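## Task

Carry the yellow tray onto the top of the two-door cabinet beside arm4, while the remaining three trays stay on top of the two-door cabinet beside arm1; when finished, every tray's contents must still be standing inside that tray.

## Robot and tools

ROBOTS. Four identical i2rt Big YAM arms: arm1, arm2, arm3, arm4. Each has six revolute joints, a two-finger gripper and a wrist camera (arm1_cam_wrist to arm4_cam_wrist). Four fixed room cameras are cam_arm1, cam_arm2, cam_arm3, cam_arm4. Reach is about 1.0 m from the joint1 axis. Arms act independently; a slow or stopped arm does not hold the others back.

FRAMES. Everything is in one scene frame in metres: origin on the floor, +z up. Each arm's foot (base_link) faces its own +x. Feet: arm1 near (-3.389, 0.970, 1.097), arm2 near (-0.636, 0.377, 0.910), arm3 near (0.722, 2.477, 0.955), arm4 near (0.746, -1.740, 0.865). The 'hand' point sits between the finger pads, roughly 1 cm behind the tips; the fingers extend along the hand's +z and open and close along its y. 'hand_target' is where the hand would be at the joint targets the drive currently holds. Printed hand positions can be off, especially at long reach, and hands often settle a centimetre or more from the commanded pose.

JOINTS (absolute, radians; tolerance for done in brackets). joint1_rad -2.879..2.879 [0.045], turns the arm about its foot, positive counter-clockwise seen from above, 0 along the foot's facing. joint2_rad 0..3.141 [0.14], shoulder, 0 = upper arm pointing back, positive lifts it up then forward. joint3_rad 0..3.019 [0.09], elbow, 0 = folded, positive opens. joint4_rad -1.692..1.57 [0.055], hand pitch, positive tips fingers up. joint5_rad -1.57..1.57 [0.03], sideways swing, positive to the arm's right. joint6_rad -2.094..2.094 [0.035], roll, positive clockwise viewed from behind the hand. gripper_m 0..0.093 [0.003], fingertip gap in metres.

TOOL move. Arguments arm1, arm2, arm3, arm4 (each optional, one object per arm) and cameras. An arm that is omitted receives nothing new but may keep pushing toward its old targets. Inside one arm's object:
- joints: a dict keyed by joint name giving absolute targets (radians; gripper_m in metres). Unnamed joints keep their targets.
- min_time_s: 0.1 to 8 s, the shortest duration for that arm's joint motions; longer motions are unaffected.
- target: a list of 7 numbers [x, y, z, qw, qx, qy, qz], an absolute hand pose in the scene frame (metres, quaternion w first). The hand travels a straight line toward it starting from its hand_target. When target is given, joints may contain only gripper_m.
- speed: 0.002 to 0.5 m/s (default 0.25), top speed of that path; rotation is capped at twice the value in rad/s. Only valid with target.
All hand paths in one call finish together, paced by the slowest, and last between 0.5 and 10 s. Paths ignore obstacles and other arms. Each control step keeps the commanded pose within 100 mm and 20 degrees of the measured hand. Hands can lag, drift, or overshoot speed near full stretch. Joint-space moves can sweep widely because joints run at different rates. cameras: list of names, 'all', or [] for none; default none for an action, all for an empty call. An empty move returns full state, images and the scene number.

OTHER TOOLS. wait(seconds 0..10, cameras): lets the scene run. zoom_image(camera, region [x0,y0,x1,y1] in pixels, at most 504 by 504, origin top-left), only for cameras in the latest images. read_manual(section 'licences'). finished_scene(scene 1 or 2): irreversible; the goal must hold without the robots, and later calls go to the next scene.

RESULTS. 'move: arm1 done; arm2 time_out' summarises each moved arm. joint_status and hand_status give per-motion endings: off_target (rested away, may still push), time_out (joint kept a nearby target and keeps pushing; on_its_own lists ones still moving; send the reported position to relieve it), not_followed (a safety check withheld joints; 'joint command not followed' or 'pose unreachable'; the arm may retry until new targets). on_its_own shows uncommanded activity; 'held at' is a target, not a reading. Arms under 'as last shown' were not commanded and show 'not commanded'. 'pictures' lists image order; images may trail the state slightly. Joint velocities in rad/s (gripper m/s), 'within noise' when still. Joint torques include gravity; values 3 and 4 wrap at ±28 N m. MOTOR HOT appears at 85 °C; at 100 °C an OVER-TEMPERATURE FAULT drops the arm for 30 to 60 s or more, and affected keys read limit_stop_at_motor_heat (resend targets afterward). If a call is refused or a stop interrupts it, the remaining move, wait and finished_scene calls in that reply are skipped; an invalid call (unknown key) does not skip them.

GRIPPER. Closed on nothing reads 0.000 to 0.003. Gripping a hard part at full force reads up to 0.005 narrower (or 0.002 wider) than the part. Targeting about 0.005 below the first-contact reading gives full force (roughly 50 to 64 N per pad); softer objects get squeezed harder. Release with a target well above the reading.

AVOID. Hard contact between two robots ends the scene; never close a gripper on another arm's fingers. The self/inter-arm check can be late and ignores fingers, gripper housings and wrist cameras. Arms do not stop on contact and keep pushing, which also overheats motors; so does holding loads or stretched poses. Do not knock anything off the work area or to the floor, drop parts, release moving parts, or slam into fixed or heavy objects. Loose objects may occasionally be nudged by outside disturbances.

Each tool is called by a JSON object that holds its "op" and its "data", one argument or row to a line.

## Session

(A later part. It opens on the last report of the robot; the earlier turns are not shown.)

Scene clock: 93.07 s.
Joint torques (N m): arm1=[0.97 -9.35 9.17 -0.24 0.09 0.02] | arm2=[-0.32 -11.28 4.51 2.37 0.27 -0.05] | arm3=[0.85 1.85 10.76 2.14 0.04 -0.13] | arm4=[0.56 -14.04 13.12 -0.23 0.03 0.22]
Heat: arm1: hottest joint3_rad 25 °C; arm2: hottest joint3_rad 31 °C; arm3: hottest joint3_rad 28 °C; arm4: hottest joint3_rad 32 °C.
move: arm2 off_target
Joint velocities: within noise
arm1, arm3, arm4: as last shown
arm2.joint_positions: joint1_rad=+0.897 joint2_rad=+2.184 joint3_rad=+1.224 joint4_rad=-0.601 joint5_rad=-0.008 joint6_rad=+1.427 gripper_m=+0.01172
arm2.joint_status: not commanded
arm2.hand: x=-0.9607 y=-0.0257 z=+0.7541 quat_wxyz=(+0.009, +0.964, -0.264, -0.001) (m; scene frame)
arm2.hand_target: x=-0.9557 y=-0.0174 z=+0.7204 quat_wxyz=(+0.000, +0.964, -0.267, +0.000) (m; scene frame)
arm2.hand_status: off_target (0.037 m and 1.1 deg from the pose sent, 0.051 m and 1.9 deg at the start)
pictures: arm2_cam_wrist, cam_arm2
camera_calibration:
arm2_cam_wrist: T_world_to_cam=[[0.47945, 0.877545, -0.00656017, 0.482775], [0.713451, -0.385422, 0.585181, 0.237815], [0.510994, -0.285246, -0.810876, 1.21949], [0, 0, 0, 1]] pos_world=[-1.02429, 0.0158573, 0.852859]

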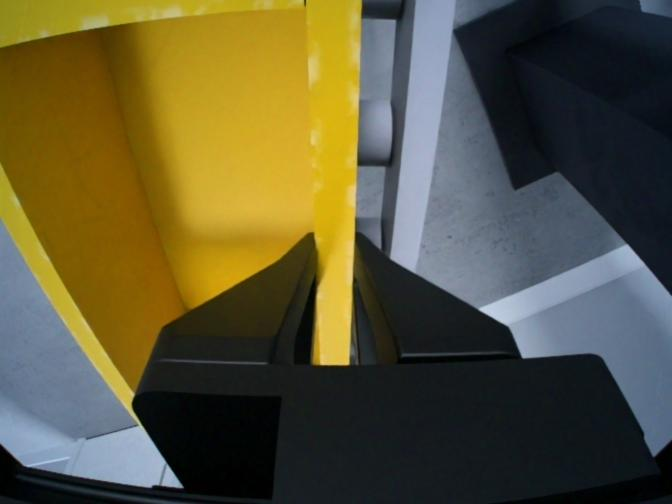

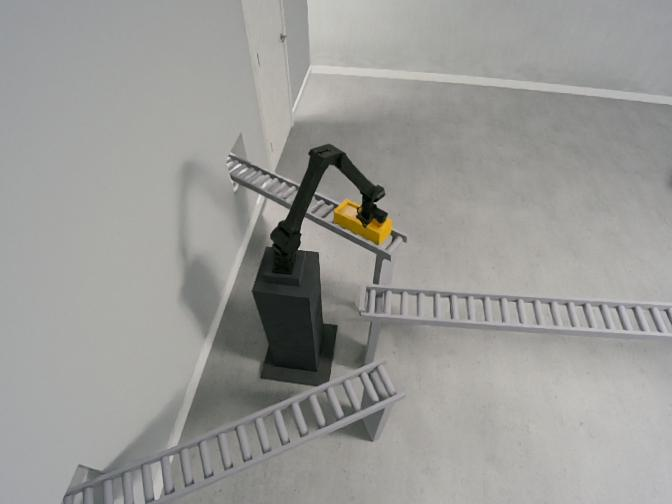

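{"op": "move", "data": {
  "arm2": {"target":[-0.950,-0.005,0.785,0,0.9637,-0.267,0],"speed":0.1}
}}

{"op": "move", "data": {
  "arm2": {"target":[-0.948,-0.004,0.725,0,0.9637,-0.267,0],"speed":0.1},
  "cameras": ["cam_arm2","arm2_cam_wrist"]
}}

{"op": "zoom_image", "data": {
  "camera": "cam_arm2",
  "region": [310, 180, 430, 270]
}}

Scene clock: 94.73 s.
Joint torques (N m): arm1=[0.97 -9.35 9.17 -0.23 0.09 0.01] | arm2=[-0.91 -18.32 4.21 -0.28 0.08 -0.13] | arm3=[0.97 1.79 10.8 2.14 0.04 -0.12] | arm4=[0.56 -13.98 13.12 -0.21 0.04 0.22]
Heat: arm1: hottest joint3_rad 25 °C; arm2: hottest joint3_rad 31 °C; arm3: hottest joint3_rad 28 °C; arm4: hottest joint3_rad 32 °C.
move: arm2 off_target
Joint velocities: within noise
arm1, arm3, arm4: as last shown
arm2.joint_positions: joint1_rad=+0.897 joint2_rad=+2.128 joint3_rad=+1.165 joint4_rad=-0.627 joint5_rad=-0.002 joint6_rad=+1.428 gripper_m=+0.01172
arm2.joint_status: not commanded
arm2.hand: x=-0.9464 y=-0.0066 z=+0.7680 quat_wxyz=(-0.006, +0.964, -0.265, +0.002) (m; scene frame)
arm2.hand_target: x=-0.9500 y=-0.0051 z=+0.7843 quat_wxyz=(+0.000, +0.964, -0.267, +0.000) (m; scene frame)
arm2.hand_status: off_target (0.017 m and 0.7 deg from the pose sent, 0.039 m and 1.0 deg at the start)
pictures: none

Scene clock: 95.87 s.
Joint torques (N m): arm1=[0.97 -9.35 9.17 -0.23 0.09 0.02] | arm2=[-0.73 -11.4 4.64 2.06 0.28 -0.02] | arm3=[0.85 1.79 10.76 2.14 0.04 -0.13] | arm4=[0.56 -13.98 13.12 -0.21 0.03 0.22]
Heat: arm1: hottest joint3_rad 25 °C; arm2: hottest joint3_rad 30 °C; arm3: hottest joint3_rad 28 °C; arm4: hottest joint3_rad 32 °C.
move: arm2 off_target
Joint velocities: within noise
arm1, arm3, arm4: as last shown
arm2.joint_positions: joint1_rad=+0.897 joint2_rad=+2.155 joint3_rad=+1.160 joint4_rad=-0.571 joint5_rad=-0.008 joint6_rad=+1.419 gripper_m=+0.01172
arm2.joint_status: not commanded
arm2.hand: x=-0.9477 y=-0.0097 z=+0.7539 quat_wxyz=(+0.006, +0.965, -0.261, +0.000) (m; scene frame)
arm2.hand_target: x=-0.9469 y=-0.0029 z=+0.7266 quat_wxyz=(+0.000, +0.964, -0.267, +0.000) (m; scene frame)
arm2.hand_status: off_target (0.029 m and 1.0 deg from the pose sent, 0.043 m and 0.7 deg at the start)
pictures: arm2_cam_wrist, cam_arm2
camera_calibration:
arm2_cam_wrist: T_world_to_cam=[[0.473147, 0.880984, -0.000566931, 0.452019], [0.714041, -0.38311, 0.58598, 0.234882], [0.516022, -0.277659, -0.810325, 1.22167], [0, 0, 0, 1]] pos_world=[-1.012, 0.0309724, 0.85257]

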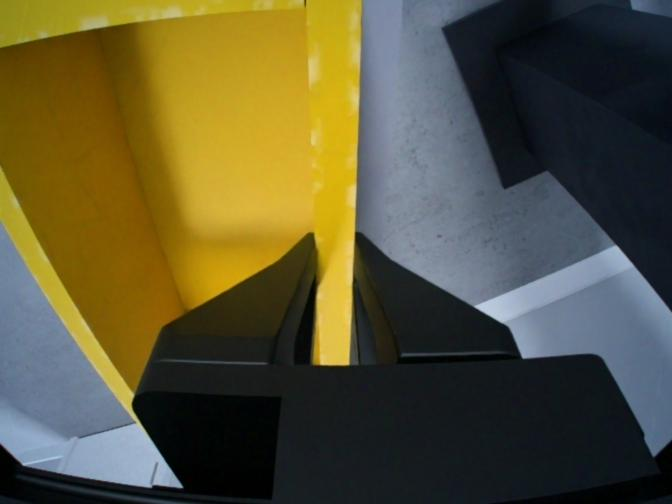

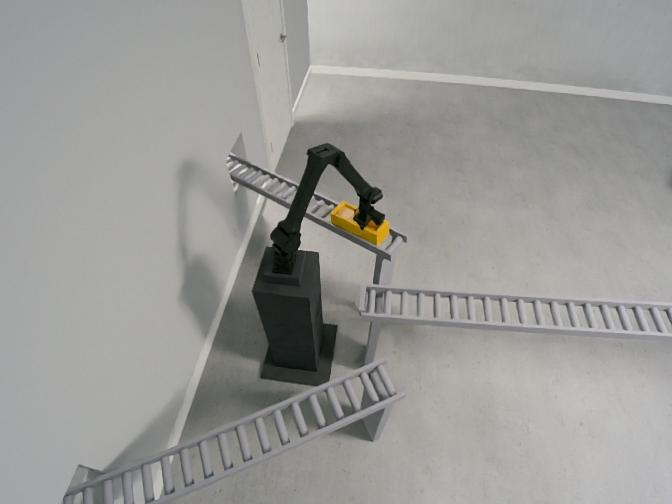

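Scaled by 4.200 from the camera's 672x504 image, which has a finer 960x720 frame.

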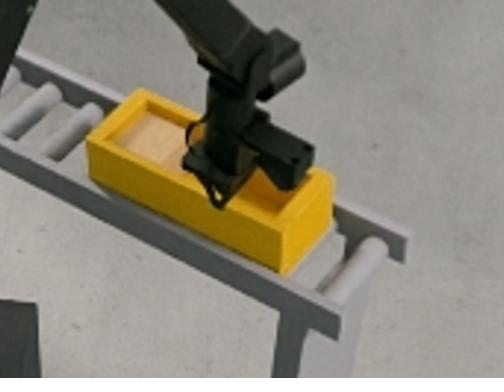

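{"op": "move", "data": {
  "arm2": {"target":[-0.958,-0.019,0.735,0,0.9637,-0.267,0],"speed":0.06},
  "cameras": ["cam_arm2","arm2_cam_wrist"]
}}

{"op": "zoom_image", "data": {
  "camera": "cam_arm2",
  "region": [310, 180, 430, 270]
}}

Scene clock: 97.30 s.
Joint torques (N m): arm1=[0.97 -9.35 9.17 -0.24 0.09 0.02] | arm2=[-0.44 -11.63 7.65 0.84 0.27 0.01] | arm3=[0.85 1.85 10.78 2.14 0.04 -0.13] | arm4=[0.62 -13.98 13.12 -0.23 0.04 0.22]
Heat: arm1: hottest joint3_rad 25 °C; arm2: hottest joint3_rad 30 °C; arm3: hottest joint3_rad 28 °C; arm4: hottest joint3_rad 32 °C.
move: arm2 off_target
Joint velocities: within noise
arm1.joint_positions: joint1_rad=+1.908 joint2_rad=+1.519 joint3_rad=+1.216 joint4_rad=-1.267 joint5_rad=+0.014 joint6_rad=+1.748 gripper_m=+0.03995
arm1.joint_status: not commanded
arm1.hand: x=-3.3057 y=+0.5458 z=+1.2542 quat_wxyz=(+0.009, +1.000, +0.012, -0.003) (m; scene frame)
arm1.hand_target: x=-3.3002 y=+0.5500 z=+1.2501 quat_wxyz=(+0.000, +1.000, +0.015, -0.005) (m; scene frame)
arm1.hand_status: not commanded
arm2.joint_positions: joint1_rad=+0.897 joint2_rad=+2.161 joint3_rad=+1.174 joint4_rad=-0.589 joint5_rad=-0.008 joint6_rad=+1.419 gripper_m=+0.01172
arm2.joint_status: not commanded
arm2.hand: x=-0.9489 y=-0.0111 z=+0.7539 quat_wxyz=(+0.001, +0.965, -0.261, +0.002) (m; scene frame)
arm2.hand_target: x=-0.9573 y=-0.0181 z=+0.7358 quat_wxyz=(+0.000, +0.964, -0.267, +0.000) (m; scene frame)
arm2.hand_status: off_target (0.022 m and 0.8 deg from the pose sent, 0.023 m and 1.0 deg at the start)
arm3.joint_positions: joint1_rad=-0.869 joint2_rad=+0.639 joint3_rad=+1.368 joint4_rad=-1.495 joint5_rad=-0.125 joint6_rad=+0.677 gripper_m=+0.09396
arm3.joint_status: not commanded
arm3.hand: x=+0.9311 y=+2.4316 z=+1.4532 quat_wxyz=(-0.381, -0.410, -0.818, -0.131) (m; scene frame)
arm3.hand_target: x=+0.9299 y=+2.4320 z=+1.4659 quat_wxyz=(-0.395, -0.406, -0.813, -0.133) (m; scene frame)
arm3.hand_status: not commanded
arm4.joint_positions: joint1_rad=+1.287 joint2_rad=+1.714 joint3_rad=+1.504 joint4_rad=-1.396 joint5_rad=+0.002 joint6_rad=+1.282 gripper_m=+0.09396
arm4.joint_status: not commanded
arm4.hand: x=+1.1162 y=-1.3940 z=+1.0368 quat_wxyz=(+0.007, -0.262, -0.965, +0.013) (m; scene frame)
arm4.hand_target: x=+1.1194 y=-1.3804 z=+1.0499 quat_wxyz=(+0.000, -0.260, -0.966, +0.000) (m; scene frame)
arm4.hand_status: not commanded
pictures: arm2_cam_wrist, cam_arm2
camera_calibration:
arm2_cam_wrist: T_world_to_cam=[[0.473085, 0.880969, 0.00916277, 0.4464], [0.710351, -0.387573, 0.587527, 0.23031], [0.521145, -0.271442, -0.809152, 1.22597], [0, 0, 0, 1]] pos_world=[-1.01369, 0.0287757, 0.85259]

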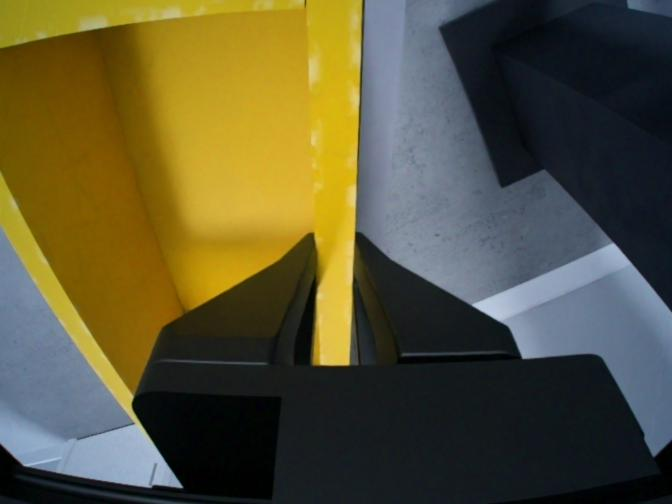

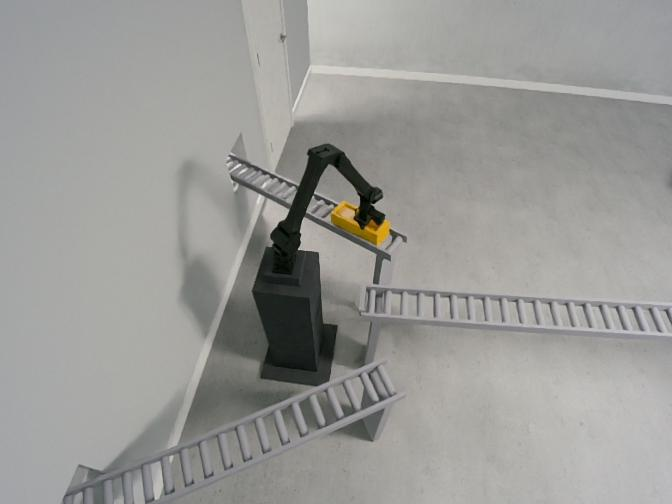

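Scaled by 4.200 from the camera's 672x504 image, which has a finer 960x720 frame.

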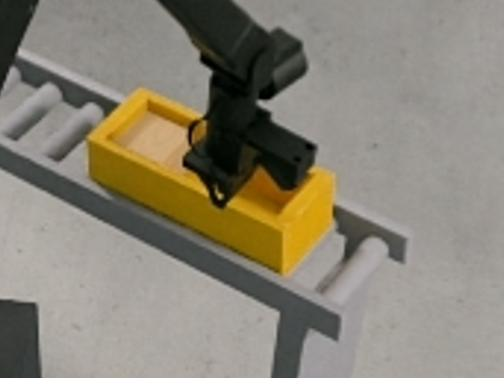

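{"op": "move", "data": {
  "arm2": {"target":[-0.962,-0.027,0.745,0,0.9637,-0.267,0],"speed":0.08}
}}

{"op": "move", "data": {
  "arm2": {"target":[-0.959,-0.022,0.725,0,0.9637,-0.267,0],"speed":0.08},
  "cameras": ["cam_arm2","arm2_cam_wrist"]
}}

{"op": "zoom_image", "data": {
  "camera": "cam_arm2",
  "region": [310, 180, 430, 270]
}}

Scene clock: 98.57 s.
Joint torques (N m): arm1=[0.97 -9.35 9.16 -0.24 0.09 0.02] | arm2=[-0.21 -13.16 7.8 0.4 0.27 0.05] | arm3=[0.91 1.73 10.78 2.15 0.05 -0.12] | arm4=[0.62 -13.98 13.12 -0.23 0.03 0.22]
Heat: arm1: hottest joint3_rad 25 °C; arm2: hottest joint3_rad 30 °C; arm3: hottest joint3_rad 28 °C; arm4: hottest joint3_rad 33 °C.
move: arm2 off_target
Joint velocities: within noise
arm1, arm3, arm4: as last shown
arm2.joint_positions: joint1_rad=+0.897 joint2_rad=+2.173 joint3_rad=+1.201 joint4_rad=-0.613 joint5_rad=-0.008 joint6_rad=+1.419 gripper_m=+0.01172
arm2.joint_status: not commanded
arm2.hand: x=-0.9528 y=-0.0160 z=+0.7544 quat_wxyz=(-0.002, +0.965, -0.261, +0.003) (m; scene frame)
arm2.hand_target: x=-0.9616 y=-0.0265 z=+0.7454 quat_wxyz=(+0.000, +0.964, -0.267, +0.000) (m; scene frame)
arm2.hand_status: off_target (0.017 m and 0.8 deg from the pose sent, 0.023 m and 0.8 deg at the start)
pictures: none

Scene clock: 99.53 s.
Joint torques (N m): arm1=[0.97 -9.35 9.17 -0.24 0.09 0.02] | arm2=[-0.26 -10.99 6.68 1.89 0.27 0.04] | arm3=[0.79 1.96 10.74 2.17 0.04 -0.12] | arm4=[0.62 -14.04 13.12 -0.23 0.04 0.22]
Heat: arm1: hottest joint3_rad 25 °C; arm2: hottest joint3_rad 30 °C; arm3: hottest joint3_rad 28 °C; arm4: hottest joint3_rad 33 °C.
move: arm2 off_target
Joint velocities: within noise
arm1, arm3, arm4: as last shown
arm2.joint_positions: joint1_rad=+0.897 joint2_rad=+2.174 joint3_rad=+1.201 joint4_rad=-0.606 joint5_rad=-0.008 joint6_rad=+1.419 gripper_m=+0.01172
arm2.joint_status: not commanded
arm2.hand: x=-0.9535 y=-0.0168 z=+0.7537 quat_wxyz=(+0.000, +0.965, -0.261, +0.002) (m; scene frame)
arm2.hand_target: x=-0.9577 y=-0.0205 z=+0.7264 quat_wxyz=(+0.000, +0.964, -0.267, +0.000) (m; scene frame)
arm2.hand_status: off_target (0.030 m and 0.8 deg from the pose sent, 0.031 m and 0.9 deg at the start)
pictures: arm2_cam_wrist, cam_arm2
camera_calibration:
arm2_cam_wrist: T_world_to_cam=[[0.473127, 0.880916, 0.0117229, 0.45182], [0.709373, -0.388816, 0.587888, 0.230292], [0.522438, -0.26983, -0.808857, 1.22763], [0, 0, 0, 1]] pos_world=[-1.01849, 0.0227764, 0.852295]

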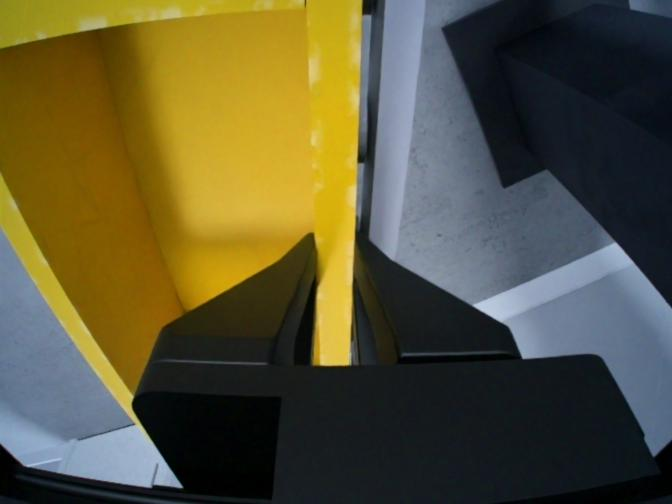

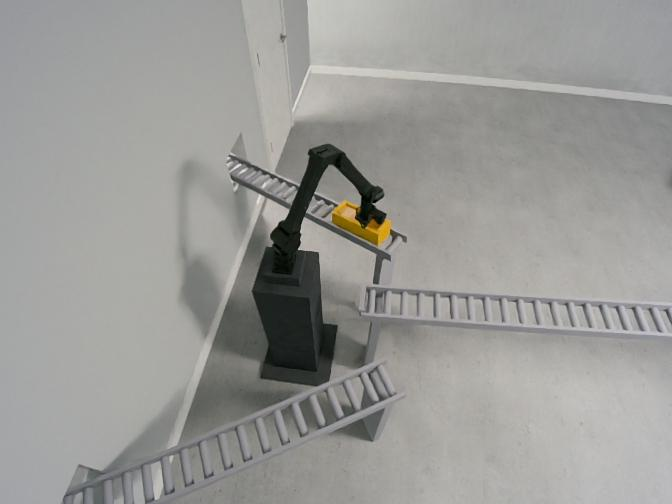

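Scaled by 4.200 from the camera's 672x504 image, which has a finer 960x720 frame.

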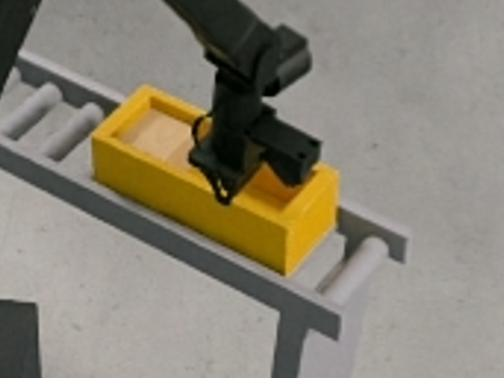

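{"op": "move", "data": {
  "arm2": {"joints":{"gripper_m":0.04}}
}}

{"op": "move", "data": {
  "arm2": {"target":[-0.945,-0.01,0.90,0,0.9637,-0.267,0],"speed":0.3},
  "cameras": ["cam_arm2","arm2_cam_wrist"]
}}

{"op": "zoom_image", "data": {
  "camera": "cam_arm2",
  "region": [280, 160, 430, 270]
}}

Scene clock: 101.27 s.
Joint torques (N m): arm1=[0.97 -9.35 9.17 -0.24 0.09 0.02] | arm2=[-0.44 -16.26 5.91 0.62 0.25 0.01] | arm3=[0.85 1.96 10.77 2.14 0.04 -0.12] | arm4=[0.62 -13.98 13.12 -0.23 0.03 0.22]
Heat: arm1: hottest joint3_rad 25 °C; arm2: hottest joint3_rad 30 °C; arm3: hottest joint3_rad 28 °C; arm4: hottest joint3_rad 33 °C.
move: arm2 done
Joint velocities: within noise
arm1, arm3, arm4: as last shown
arm2.joint_positions: joint1_rad=+0.899 joint2_rad=+2.244 joint3_rad=+1.204 joint4_rad=-0.573 joint5_rad=-0.008 joint6_rad=+1.422 gripper_m=+0.03995
arm2.joint_status: all done
arm2.hand: x=-0.9460 y=-0.0087 z=+0.7205 quat_wxyz=(-0.015, +0.965, -0.261, +0.009) (m; scene frame)
arm2.hand_target: x=-0.9578 y=-0.0206 z=+0.7265 quat_wxyz=(+0.000, +0.964, -0.267, +0.000) (m; scene frame)
arm2.hand_status: not commanded
pictures: none

Scene clock: 102.77 s.
Joint torques (N m): arm1=[0.97 -9.35 9.17 -0.24 0.09 0.02] | arm2=[0.03 -14.56 7.01 0.08 0.22 0] | arm3=[0.91 1.85 10.77 2.17 0.04 -0.11] | arm4=[0.56 -13.98 13.12 -0.23 0.03 0.22]
Heat: arm1: hottest joint3_rad 25 °C; arm2: hottest joint3_rad 30 °C; arm3: hottest joint3_rad 28 °C; arm4: hottest joint3_rad 33 °C.
move: arm2 done
Joint velocities: within noise
arm1, arm3, arm4: as last shown
arm2.joint_positions: joint1_rad=+0.899 joint2_rad=+1.873 joint3_rad=+1.191 joint4_rad=-0.898 joint5_rad=-0.007 joint6_rad=+1.428 gripper_m=+0.03995
arm2.joint_status: not commanded
arm2.hand: x=-0.9445 y=-0.0077 z=+0.8966 quat_wxyz=(+0.000, +0.964, -0.264, +0.002) (m; scene frame)
arm2.hand_target: x=-0.9450 y=-0.0101 z=+0.9001 quat_wxyz=(+0.000, +0.964, -0.267, +0.000) (m; scene frame)
arm2.hand_status: done (0.004 m and 0.4 deg from the pose sent, 0.180 m and 2.1 deg at the start)
pictures: arm2_cam_wrist, cam_arm2
camera_calibration:
arm2_cam_wrist: T_world_to_cam=[[0.479136, 0.877659, 0.012012, 0.443175], [0.707246, -0.394136, 0.586907, 0.142295], [0.519838, -0.272712, -0.809566, 1.33928], [0, 0, 0, 1]] pos_world=[-1.00918, 0.0323644, 0.995394]

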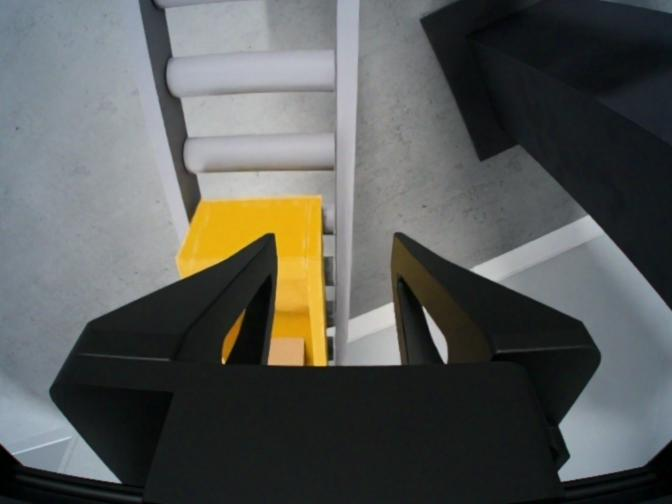

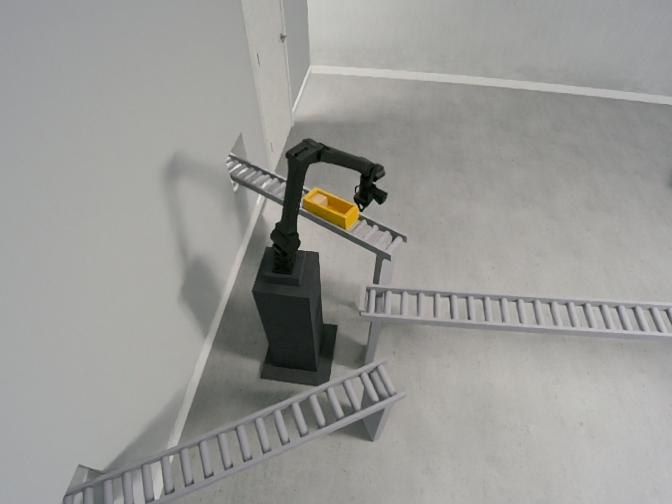

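Scaled by 3.360 from the camera's 672x504 image, which has a finer 960x720 frame.

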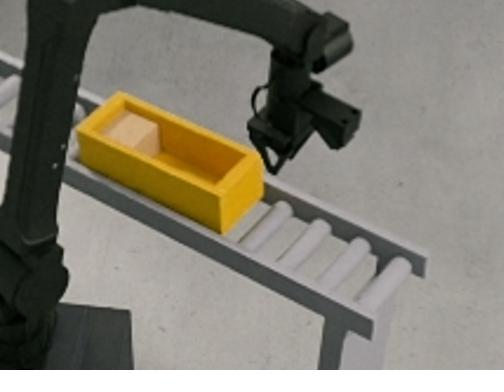

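{"op": "move", "data": {
  "arm4": {"target":[1.06,-1.32,0.95,0,0.263,0.965,0],"speed":0.3,"joints":{"gripper_m":0.06}},
  "arm2": {"target":[-0.95,0.1,1.1,0,0.9637,-0.267,0],"speed":0.3},
  "cameras": ["arm4_cam_wrist","cam_arm4","cam_arm2"]
}}

Scene clock: 106.80 s.
Joint torques (N m): arm1=[1.03 -9.35 9.16 -0.23 0.09 0.01] | arm2=[-0.79 -10.7 12.22 -0.02 0.15 -0.17] | arm3=[0.79 1.96 10.78 2.14 0.05 -0.12] | arm4=[0.26 -14.04 8.95 0.58 0.07 0.2]
Heat: arm1: hottest joint3_rad 25 °C; arm2: hottest joint3_rad 30 °C; arm3: hottest joint3_rad 28 °C; arm4: hottest joint3_rad 33 °C.
move: arm2 off_target; arm4 done
Joint velocities: within noise
arm1, arm3: as last shown
arm2.joint_positions: joint1_rad=+0.734 joint2_rad=+1.465 joint3_rad=+1.189 joint4_rad=-1.360 joint5_rad=-0.003 joint6_rad=+1.272 gripper_m=+0.03995
arm2.joint_status: not commanded
arm2.hand: x=-0.9334 y=+0.1111 z=+1.0757 quat_wxyz=(-0.024, +0.963, -0.269, +0.016) (m; scene frame)
arm2.hand_target: x=-0.9490 y=+0.1010 z=+1.1001 quat_wxyz=(+0.000, +0.964, -0.267, +0.000) (m; scene frame)
arm2.hand_status: off_target (0.031 m and 3.3 deg from the pose sent, 0.230 m and 0.4 deg at the start)
arm4.joint_positions: joint1_rad=+1.452 joint2_rad=+1.793 joint3_rad=+1.393 joint4_rad=-1.173 joint5_rad=+0.000 joint6_rad=+1.450 gripper_m=+0.06009
arm4.joint_status: all done
arm4.hand: x=+1.0635 y=-1.3255 z=+0.9565 quat_wxyz=(-0.001, -0.263, -0.965, -0.001) (m; scene frame)
arm4.hand_target: x=+1.0600 y=-1.3201 z=+0.9501 quat_wxyz=(+0.000, -0.263, -0.965, +0.000) (m; scene frame)
arm4.hand_status: done (0.009 m and 0.2 deg from the pose sent, 0.127 m and 1.6 deg at the start)
pictures: arm4_cam_wrist, cam_arm2, cam_arm4
camera_calibration:
arm4_cam_wrist: T_world_to_cam=[[-0.510368, -0.859953, -0.00242503, -0.595272], [-0.696381, 0.411633, 0.587888, 0.726506], [-0.504558, 0.301728, -0.808938, 1.83572], [0, 0, 0, 1]] pos_world=[1.12835, -1.36485, 1.05644]

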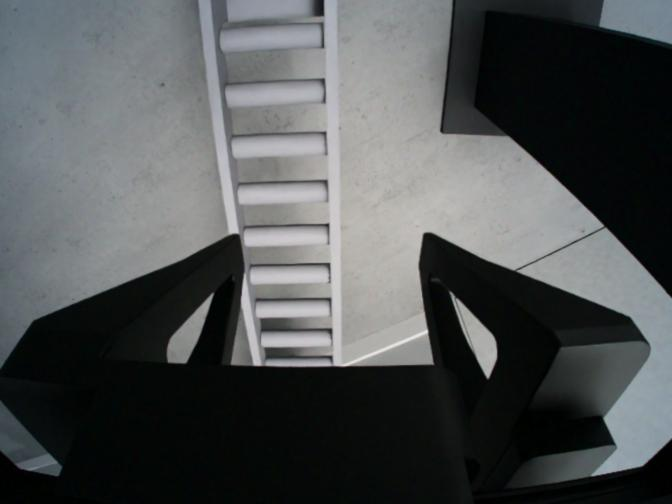

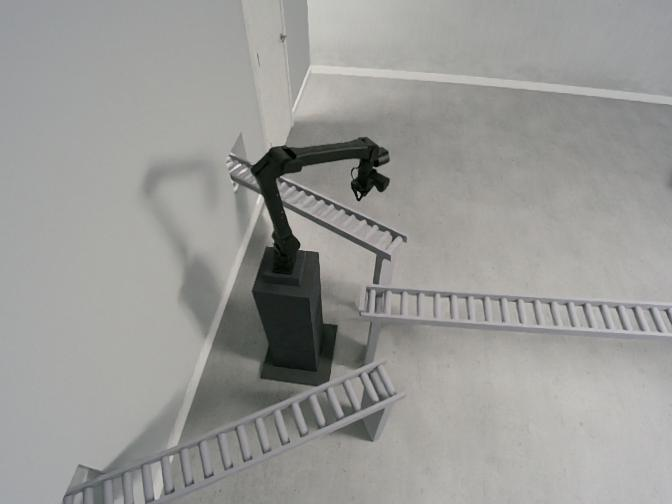

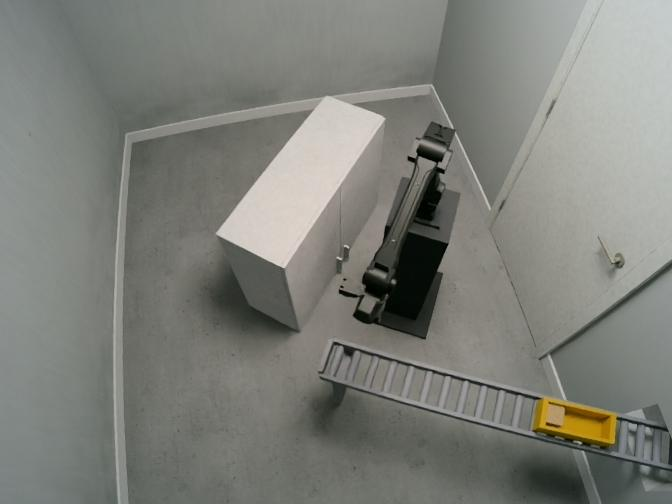

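{"op": "wait", "data": {
  "seconds": 3,
  "cameras": ["arm4_cam_wrist","cam_arm4"]
}}

Scene clock: 110.13 s.
Joint torques (N m): arm1=[0.97 -9.35 9.16 -0.23 0.09 0.02] | arm2=[-0.79 -10.7 12.22 -0.01 0.15 -0.19] | arm3=[0.91 1.85 10.76 2.13 0.05 -0.13] | arm4=[0.26 -14.04 8.95 0.59 0.07 0.22]
Heat: arm1: hottest joint3_rad 25 °C; arm2: hottest joint3_rad 31 °C; arm3: hottest joint3_rad 28 °C; arm4: hottest joint3_rad 32 °C.
Joint velocities: within noise
arm1.joint_positions: joint1_rad=+1.908 joint2_rad=+1.519 joint3_rad=+1.216 joint4_rad=-1.267 joint5_rad=+0.014 joint6_rad=+1.748 gripper_m=+0.03995
arm1.joint_status: not commanded
arm1.hand: x=-3.3057 y=+0.5458 z=+1.2542 quat_wxyz=(+0.009, +1.000, +0.012, -0.003) (m; scene frame)
arm1.hand_target: x=-3.3002 y=+0.5500 z=+1.2501 quat_wxyz=(+0.000, +1.000, +0.015, -0.005) (m; scene frame)
arm1.hand_status: not commanded
arm2.joint_positions: joint1_rad=+0.734 joint2_rad=+1.465 joint3_rad=+1.189 joint4_rad=-1.360 joint5_rad=-0.003 joint6_rad=+1.272 gripper_m=+0.03995
arm2.joint_status: not commanded
arm2.hand: x=-0.9334 y=+0.1111 z=+1.0757 quat_wxyz=(-0.024, +0.963, -0.268, +0.016) (m; scene frame)
arm2.hand_target: x=-0.9490 y=+0.1010 z=+1.1001 quat_wxyz=(+0.000, +0.964, -0.267, +0.000) (m; scene frame)
arm2.hand_status: off_target (0.031 m and 3.3 deg from the pose sent, 0.230 m and 0.4 deg at the start)
arm3.joint_positions: joint1_rad=-0.869 joint2_rad=+0.639 joint3_rad=+1.368 joint4_rad=-1.495 joint5_rad=-0.125 joint6_rad=+0.677 gripper_m=+0.09396
arm3.joint_status: not commanded
arm3.hand: x=+0.9311 y=+2.4316 z=+1.4532 quat_wxyz=(-0.381, -0.410, -0.818, -0.131) (m; scene frame)
arm3.hand_target: x=+0.9299 y=+2.4320 z=+1.4659 quat_wxyz=(-0.395, -0.406, -0.813, -0.133) (m; scene frame)
arm3.hand_status: not commanded
arm4.joint_positions: joint1_rad=+1.452 joint2_rad=+1.793 joint3_rad=+1.393 joint4_rad=-1.173 joint5_rad=+0.000 joint6_rad=+1.451 gripper_m=+0.06009
arm4.joint_status: all done
arm4.hand: x=+1.0635 y=-1.3255 z=+0.9565 quat_wxyz=(-0.001, -0.263, -0.965, -0.001) (m; scene frame)
arm4.hand_target: x=+1.0600 y=-1.3201 z=+0.9501 quat_wxyz=(+0.000, -0.263, -0.965, +0.000) (m; scene frame)
arm4.hand_status: done (0.009 m and 0.2 deg from the pose sent, 0.127 m and 1.6 deg at the start)
wait: 3.00 s; at rest from the start
pictures: arm4_cam_wrist, cam_arm4
camera_calibration:
arm4_cam_wrist: T_world_to_cam=[[-0.510671, -0.859773, -0.00244589, -0.594662], [-0.696235, 0.411864, 0.587898, 0.726647], [-0.504452, 0.301926, -0.808931, 1.83587], [0, 0, 0, 1]] pos_world=[1.12835, -1.36485, 1.05644]

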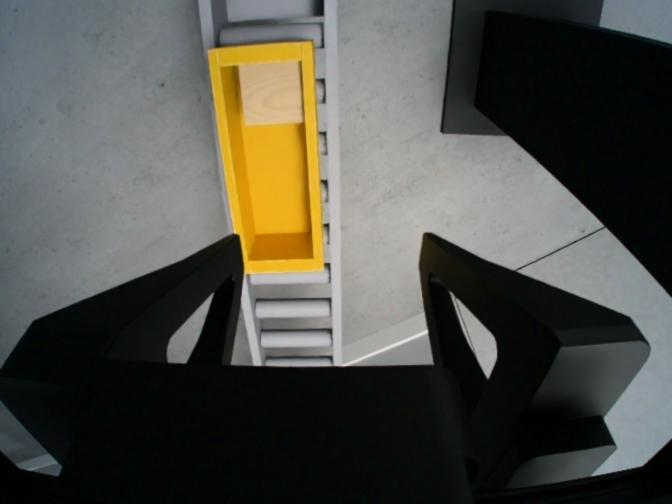

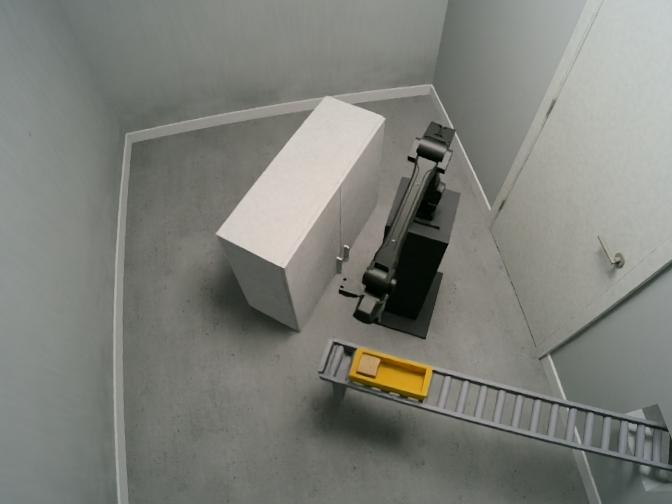

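{"op": "wait", "data": {
  "seconds": 0.5,
  "cameras": ["arm4_cam_wrist","cam_arm4"]
}}

Scene clock: 111.10 s.
Joint torques (N m): arm1=[0.97 -9.35 9.16 -0.23 0.09 0.02] | arm2=[-0.85 -10.75 12.22 -0.02 0.15 -0.19] | arm3=[1.03 1.79 10.77 2.1 0.05 -0.12] | arm4=[0.26 -14.04 8.94 0.58 0.07 0.22]
Heat: arm1: hottest joint3_rad 25 °C; arm2: hottest joint3_rad 31 °C; arm3: hottest joint3_rad 28 °C; arm4: hottest joint3_rad 32 °C.
Joint velocities: within noise
arm1.joint_positions: joint1_rad=+1.908 joint2_rad=+1.519 joint3_rad=+1.216 joint4_rad=-1.267 joint5_rad=+0.014 joint6_rad=+1.748 gripper_m=+0.03995
arm1.joint_status: not commanded
arm1.hand: x=-3.3057 y=+0.5458 z=+1.2542 quat_wxyz=(+0.009, +1.000, +0.012, -0.003) (m; scene frame)
arm1.hand_target: x=-3.3002 y=+0.5500 z=+1.2501 quat_wxyz=(+0.000, +1.000, +0.015, -0.005) (m; scene frame)
arm1.hand_status: not commanded
arm2.joint_positions: joint1_rad=+0.734 joint2_rad=+1.465 joint3_rad=+1.189 joint4_rad=-1.360 joint5_rad=-0.003 joint6_rad=+1.272 gripper_m=+0.03995
arm2.joint_status: not commanded
arm2.hand: x=-0.9334 y=+0.1111 z=+1.0757 quat_wxyz=(-0.024, +0.963, -0.268, +0.016) (m; scene frame)
arm2.hand_target: x=-0.9490 y=+0.1010 z=+1.1001 quat_wxyz=(+0.000, +0.964, -0.267, +0.000) (m; scene frame)
arm2.hand_status: off_target (0.031 m and 3.3 deg from the pose sent, 0.230 m and 0.4 deg at the start)
arm3.joint_positions: joint1_rad=-0.869 joint2_rad=+0.639 joint3_rad=+1.368 joint4_rad=-1.495 joint5_rad=-0.125 joint6_rad=+0.677 gripper_m=+0.09396
arm3.joint_status: not commanded
arm3.hand: x=+0.9311 y=+2.4316 z=+1.4532 quat_wxyz=(-0.381, -0.410, -0.818, -0.131) (m; scene frame)
arm3.hand_target: x=+0.9299 y=+2.4320 z=+1.4659 quat_wxyz=(-0.395, -0.406, -0.813, -0.133) (m; scene frame)
arm3.hand_status: not commanded
arm4.joint_positions: joint1_rad=+1.452 joint2_rad=+1.793 joint3_rad=+1.393 joint4_rad=-1.173 joint5_rad=+0.000 joint6_rad=+1.451 gripper_m=+0.06009
arm4.joint_status: all done
arm4.hand: x=+1.0635 y=-1.3255 z=+0.9565 quat_wxyz=(-0.001, -0.263, -0.965, -0.001) (m; scene frame)
arm4.hand_target: x=+1.0600 y=-1.3201 z=+0.9501 quat_wxyz=(+0.000, -0.263, -0.965, +0.000) (m; scene frame)
arm4.hand_status: done (0.009 m and 0.2 deg from the pose sent, 0.127 m and 1.6 deg at the start)
wait: 0.50 s; at rest from the start
pictures: arm4_cam_wrist, cam_arm4
camera_calibration:
arm4_cam_wrist: T_world_to_cam=[[-0.510671, -0.859773, -0.00244589, -0.594662], [-0.696235, 0.411864, 0.587898, 0.726647], [-0.504452, 0.301926, -0.808931, 1.83587], [0, 0, 0, 1]] pos_world=[1.12835, -1.36485, 1.05644]

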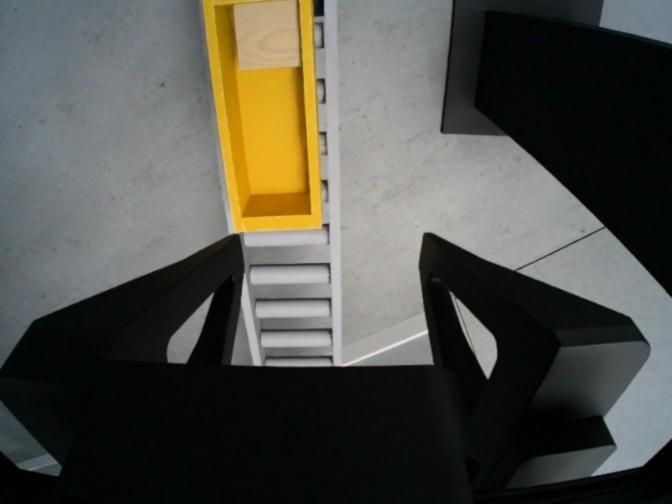

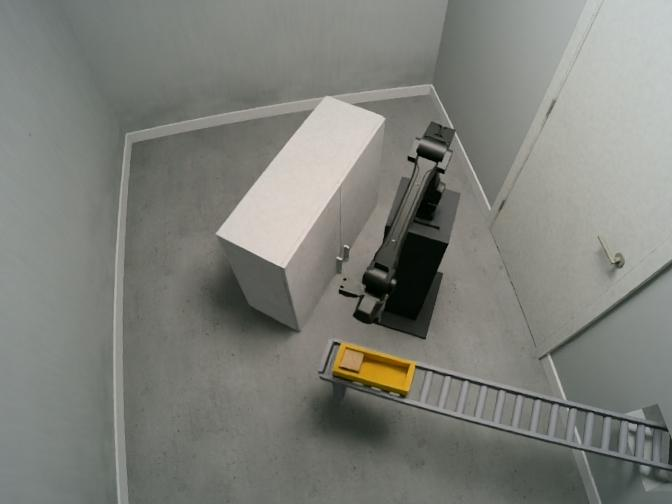

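{"op": "move", "data": {
  "arm4": {"target":[1.095,-1.315,0.75,0,0.2605,0.9655,0],"speed":0.3,"joints":{"gripper_m":0.06}},
  "cameras": ["arm4_cam_wrist","cam_arm4"]
}}

{"op": "zoom_image", "data": {
  "camera": "cam_arm4",
  "region": [300, 310, 450, 420]
}}

Scene clock: 113.30 s.
Joint torques (N m): arm1=[0.97 -9.35 9.18 -0.23 0.09 0.02] | arm2=[-0.79 -10.75 12.22 -0.01 0.15 -0.18] | arm3=[0.97 1.96 10.8 2.18 0.05 -0.11] | arm4=[-1.85 -16.62 9.18 0.49 0.1 0.01]
Heat: arm1: hottest joint3_rad 25 °C; arm2: hottest joint3_rad 31 °C; arm3: hottest joint3_rad 28 °C; arm4: hottest joint3_rad 32 °C.
move: arm4 off_target
Joint velocities: within noise
arm1, arm2, arm3: as last shown
arm4.joint_positions: joint1_rad=+1.431 joint2_rad=+2.152 joint3_rad=+1.313 joint4_rad=-0.770 joint5_rad=+0.000 joint6_rad=+1.420 gripper_m=+0.06009
arm4.joint_status: all done
arm4.hand: x=+1.0788 y=-1.3242 z=+0.7460 quat_wxyz=(+0.006, -0.259, -0.966, +0.015) (m; scene frame)
arm4.hand_target: x=+1.0948 y=-1.3155 z=+0.7504 quat_wxyz=(+0.000, -0.260, -0.965, +0.000) (m; scene frame)
arm4.hand_status: off_target (0.019 m and 1.9 deg from the pose sent, 0.209 m and 0.4 deg at the start)
pictures: arm4_cam_wrist, cam_arm4
camera_calibration:
arm4_cam_wrist: T_world_to_cam=[[-0.502424, -0.863976, 0.0333978, -0.62745], [-0.6866, 0.422156, 0.591916, 0.860772], [-0.5255, 0.274462, -0.805308, 1.65652], [0, 0, 0, 1]] pos_world=[1.14626, -1.36013, 0.845462]

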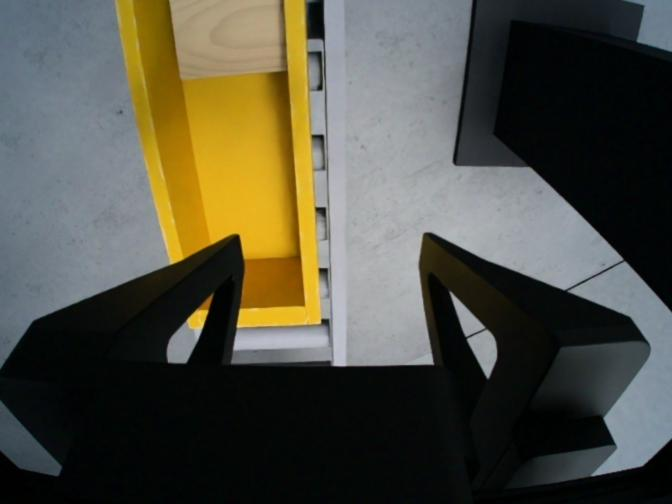

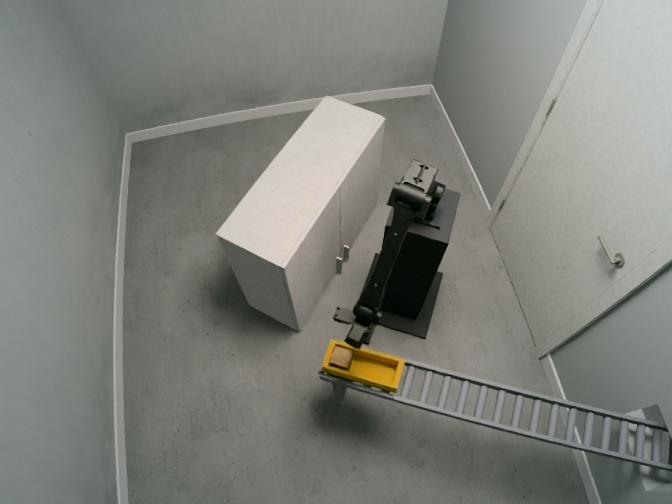

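Scaled by 3.360 from the camera's 672x504 image, which has a finer 960x720 frame.

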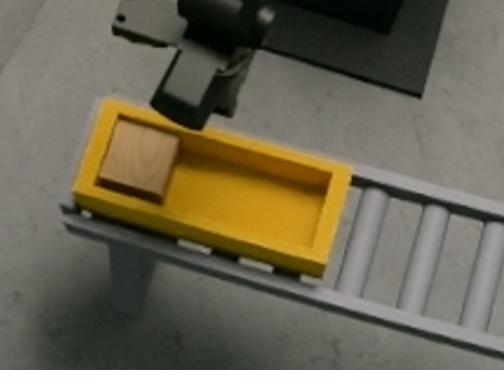

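{"op": "move", "data": {
  "arm4": {"target":[1.121,-1.317,0.675,0,0.2605,0.9655,0],"speed":0.2},
  "cameras": ["arm4_cam_wrist","cam_arm4"]
}}

{"op": "zoom_image", "data": {
  "camera": "cam_arm4",
  "region": [300, 310, 450, 420]
}}

Scene clock: 115.30 s.
Joint torques (N m): arm1=[1.03 -9.35 9.16 -0.24 0.09 0.01] | arm2=[-0.79 -10.7 12.22 -0.01 0.15 -0.18] | arm3=[0.91 1.85 10.71 2.14 0.04 -0.12] | arm4=[-1.79 -17.44 8.08 0.49 0.1 0.01]
Heat: arm1: hottest joint3_rad 25 °C; arm2: hottest joint3_rad 31 °C; arm3: hottest joint3_rad 28 °C; arm4: hottest joint3_rad 31 °C.
move: arm4 off_target
Joint velocities: within noise
arm1, arm2, arm3: as last shown
arm4.joint_positions: joint1_rad=+1.391 joint2_rad=+2.325 joint3_rad=+1.392 joint4_rad=-0.669 joint5_rad=+0.000 joint6_rad=+1.383 gripper_m=+0.06009
arm4.joint_status: not commanded
arm4.hand: x=+1.1075 y=-1.3240 z=+0.6739 quat_wxyz=(+0.005, -0.261, -0.965, +0.012) (m; scene frame)
arm4.hand_target: x=+1.1208 y=-1.3173 z=+0.6753 quat_wxyz=(+0.000, -0.261, -0.965, +0.000) (m; scene frame)
arm4.hand_status: off_target (0.015 m and 1.5 deg from the pose sent, 0.083 m and 1.9 deg at the start)
pictures: arm4_cam_wrist, cam_arm4
camera_calibration:
arm4_cam_wrist: T_world_to_cam=[[-0.505245, -0.862583, 0.0260525, -0.600593], [-0.687412, 0.420525, 0.592134, 0.921673], [-0.521721, 0.281264, -0.805418, 1.61837], [0, 0, 0, 1]] pos_world=[1.17446, -1.36084, 0.773358]

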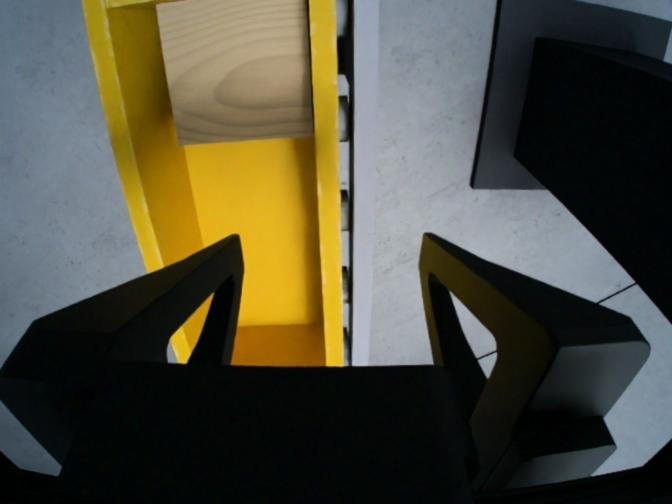

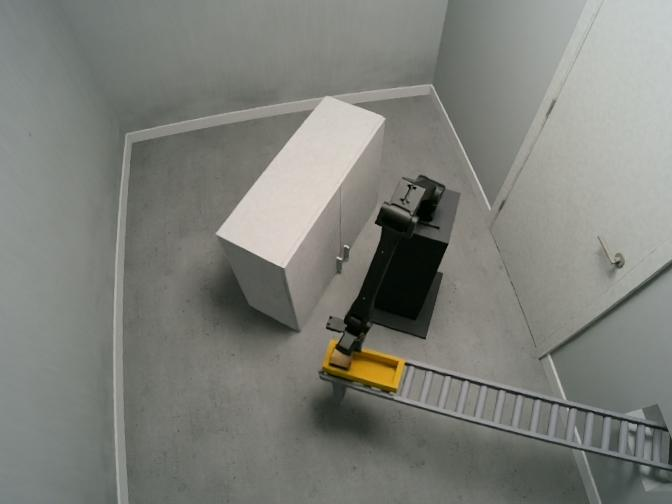

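Scaled by 3.360 from the camera's 672x504 image, which has a finer 960x720 frame.

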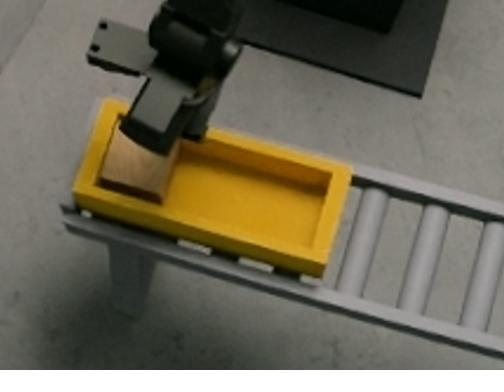

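{"op": "move", "data": {
  "arm4": {"target":[1.105,-1.310,0.60,0,0.2605,0.9655,0],"speed":0.2},
  "cameras": ["arm4_cam_wrist"]
}}

Scene clock: 117.93 s.
Joint torques (N m): arm1=[1.03 -9.35 9.17 -0.23 0.09 0.02] | arm2=[-0.79 -10.7 12.22 -0.01 0.15 -0.19] | arm3=[0.85 1.85 10.78 2.13 0.05 -0.12] | arm4=[1.32 -18.2 6.93 0.47 0.06 0.22]
Heat: arm1: hottest joint3_rad 25 °C; arm2: hottest joint3_rad 32 °C; arm3: hottest joint3_rad 28 °C; arm4: hottest joint3_rad 31 °C.
move: arm4 off_target
Joint velocities: within noise
arm1, arm2, arm3: as last shown
arm4.joint_positions: joint1_rad=+1.394 joint2_rad=+2.479 joint3_rad=+1.433 joint4_rad=-0.553 joint5_rad=+0.000 joint6_rad=+1.393 gripper_m=+0.06009
arm4.joint_status: not commanded
arm4.hand: x=+1.1042 y=-1.3253 z=+0.5999 quat_wxyz=(+0.004, -0.264, -0.965, +0.010) (m; scene frame)
arm4.hand_target: x=+1.1048 y=-1.3101 z=+0.6003 quat_wxyz=(+0.000, -0.260, -0.965, +0.000) (m; scene frame)
arm4.hand_status: off_target (0.015 m and 1.3 deg from the pose sent, 0.075 m and 1.5 deg at the start)
pictures: arm4_cam_wrist
camera_calibration:
arm4_cam_wrist: T_world_to_cam=[[-0.510901, -0.85933, 0.0230912, -0.589135], [-0.685991, 0.423739, 0.591491, 0.966893], [-0.518071, 0.286353, -0.805981, 1.56053], [0, 0, 0, 1]] pos_world=[1.17076, -1.36284, 0.699456]

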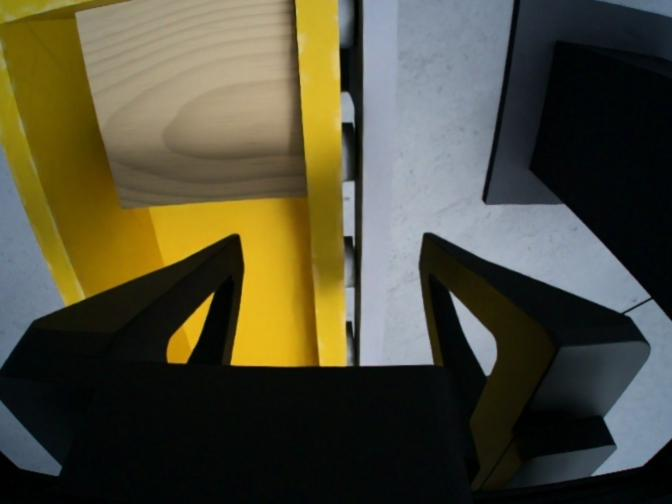

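{"op": "move", "data": {
  "arm4": {"target":[1.092,-1.303,0.562,0,0.2605,0.9655,0],"speed":0.15},
  "cameras": ["arm4_cam_wrist"]
}}

Scene clock: 121.37 s.
Joint torques (N m): arm1=[0.97 -9.35 9.16 -0.24 0.09 0.02] | arm2=[-0.79 -10.7 12.22 -0.01 0.15 -0.19] | arm3=[0.79 1.9 10.78 2.15 0.05 -0.13] | arm4=[0.38 -17.55 6.56 0.55 0.07 0.21]
Heat: arm1: hottest joint3_rad 25 °C; arm2: hottest joint3_rad 32 °C; arm3: hottest joint3_rad 28 °C; arm4: hottest joint3_rad 30 °C.
move: arm4 off_target
Joint velocities: within noise
arm1, arm2, arm3: as last shown
arm4.joint_positions: joint1_rad=+1.424 joint2_rad=+2.553 joint3_rad=+1.466 joint4_rad=-0.506 joint5_rad=+0.000 joint6_rad=+1.419 gripper_m=+0.06009
arm4.joint_status: not commanded
arm4.hand: x=+1.0920 y=-1.3140 z=+0.5669 quat_wxyz=(+0.003, -0.261, -0.965, +0.007) (m; scene frame)
arm4.hand_target: x=+1.0919 y=-1.3032 z=+0.5623 quat_wxyz=(+0.000, -0.261, -0.965, +0.000) (m; scene frame)
arm4.hand_status: off_target (0.012 m and 0.9 deg from the pose sent, 0.046 m and 1.3 deg at the start)
pictures: arm4_cam_wrist
camera_calibration:
arm4_cam_wrist: T_world_to_cam=[[-0.506973, -0.861811, 0.0161231, -0.58859], [-0.690967, 0.417511, 0.590126, 0.971196], [-0.515309, 0.288037, -0.80715, 1.52411], [0, 0, 0, 1]] pos_world=[1.15806, -1.35174, 0.666551]

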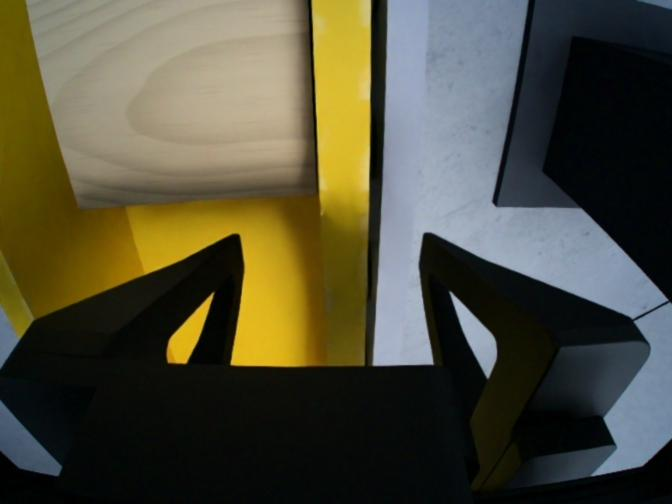

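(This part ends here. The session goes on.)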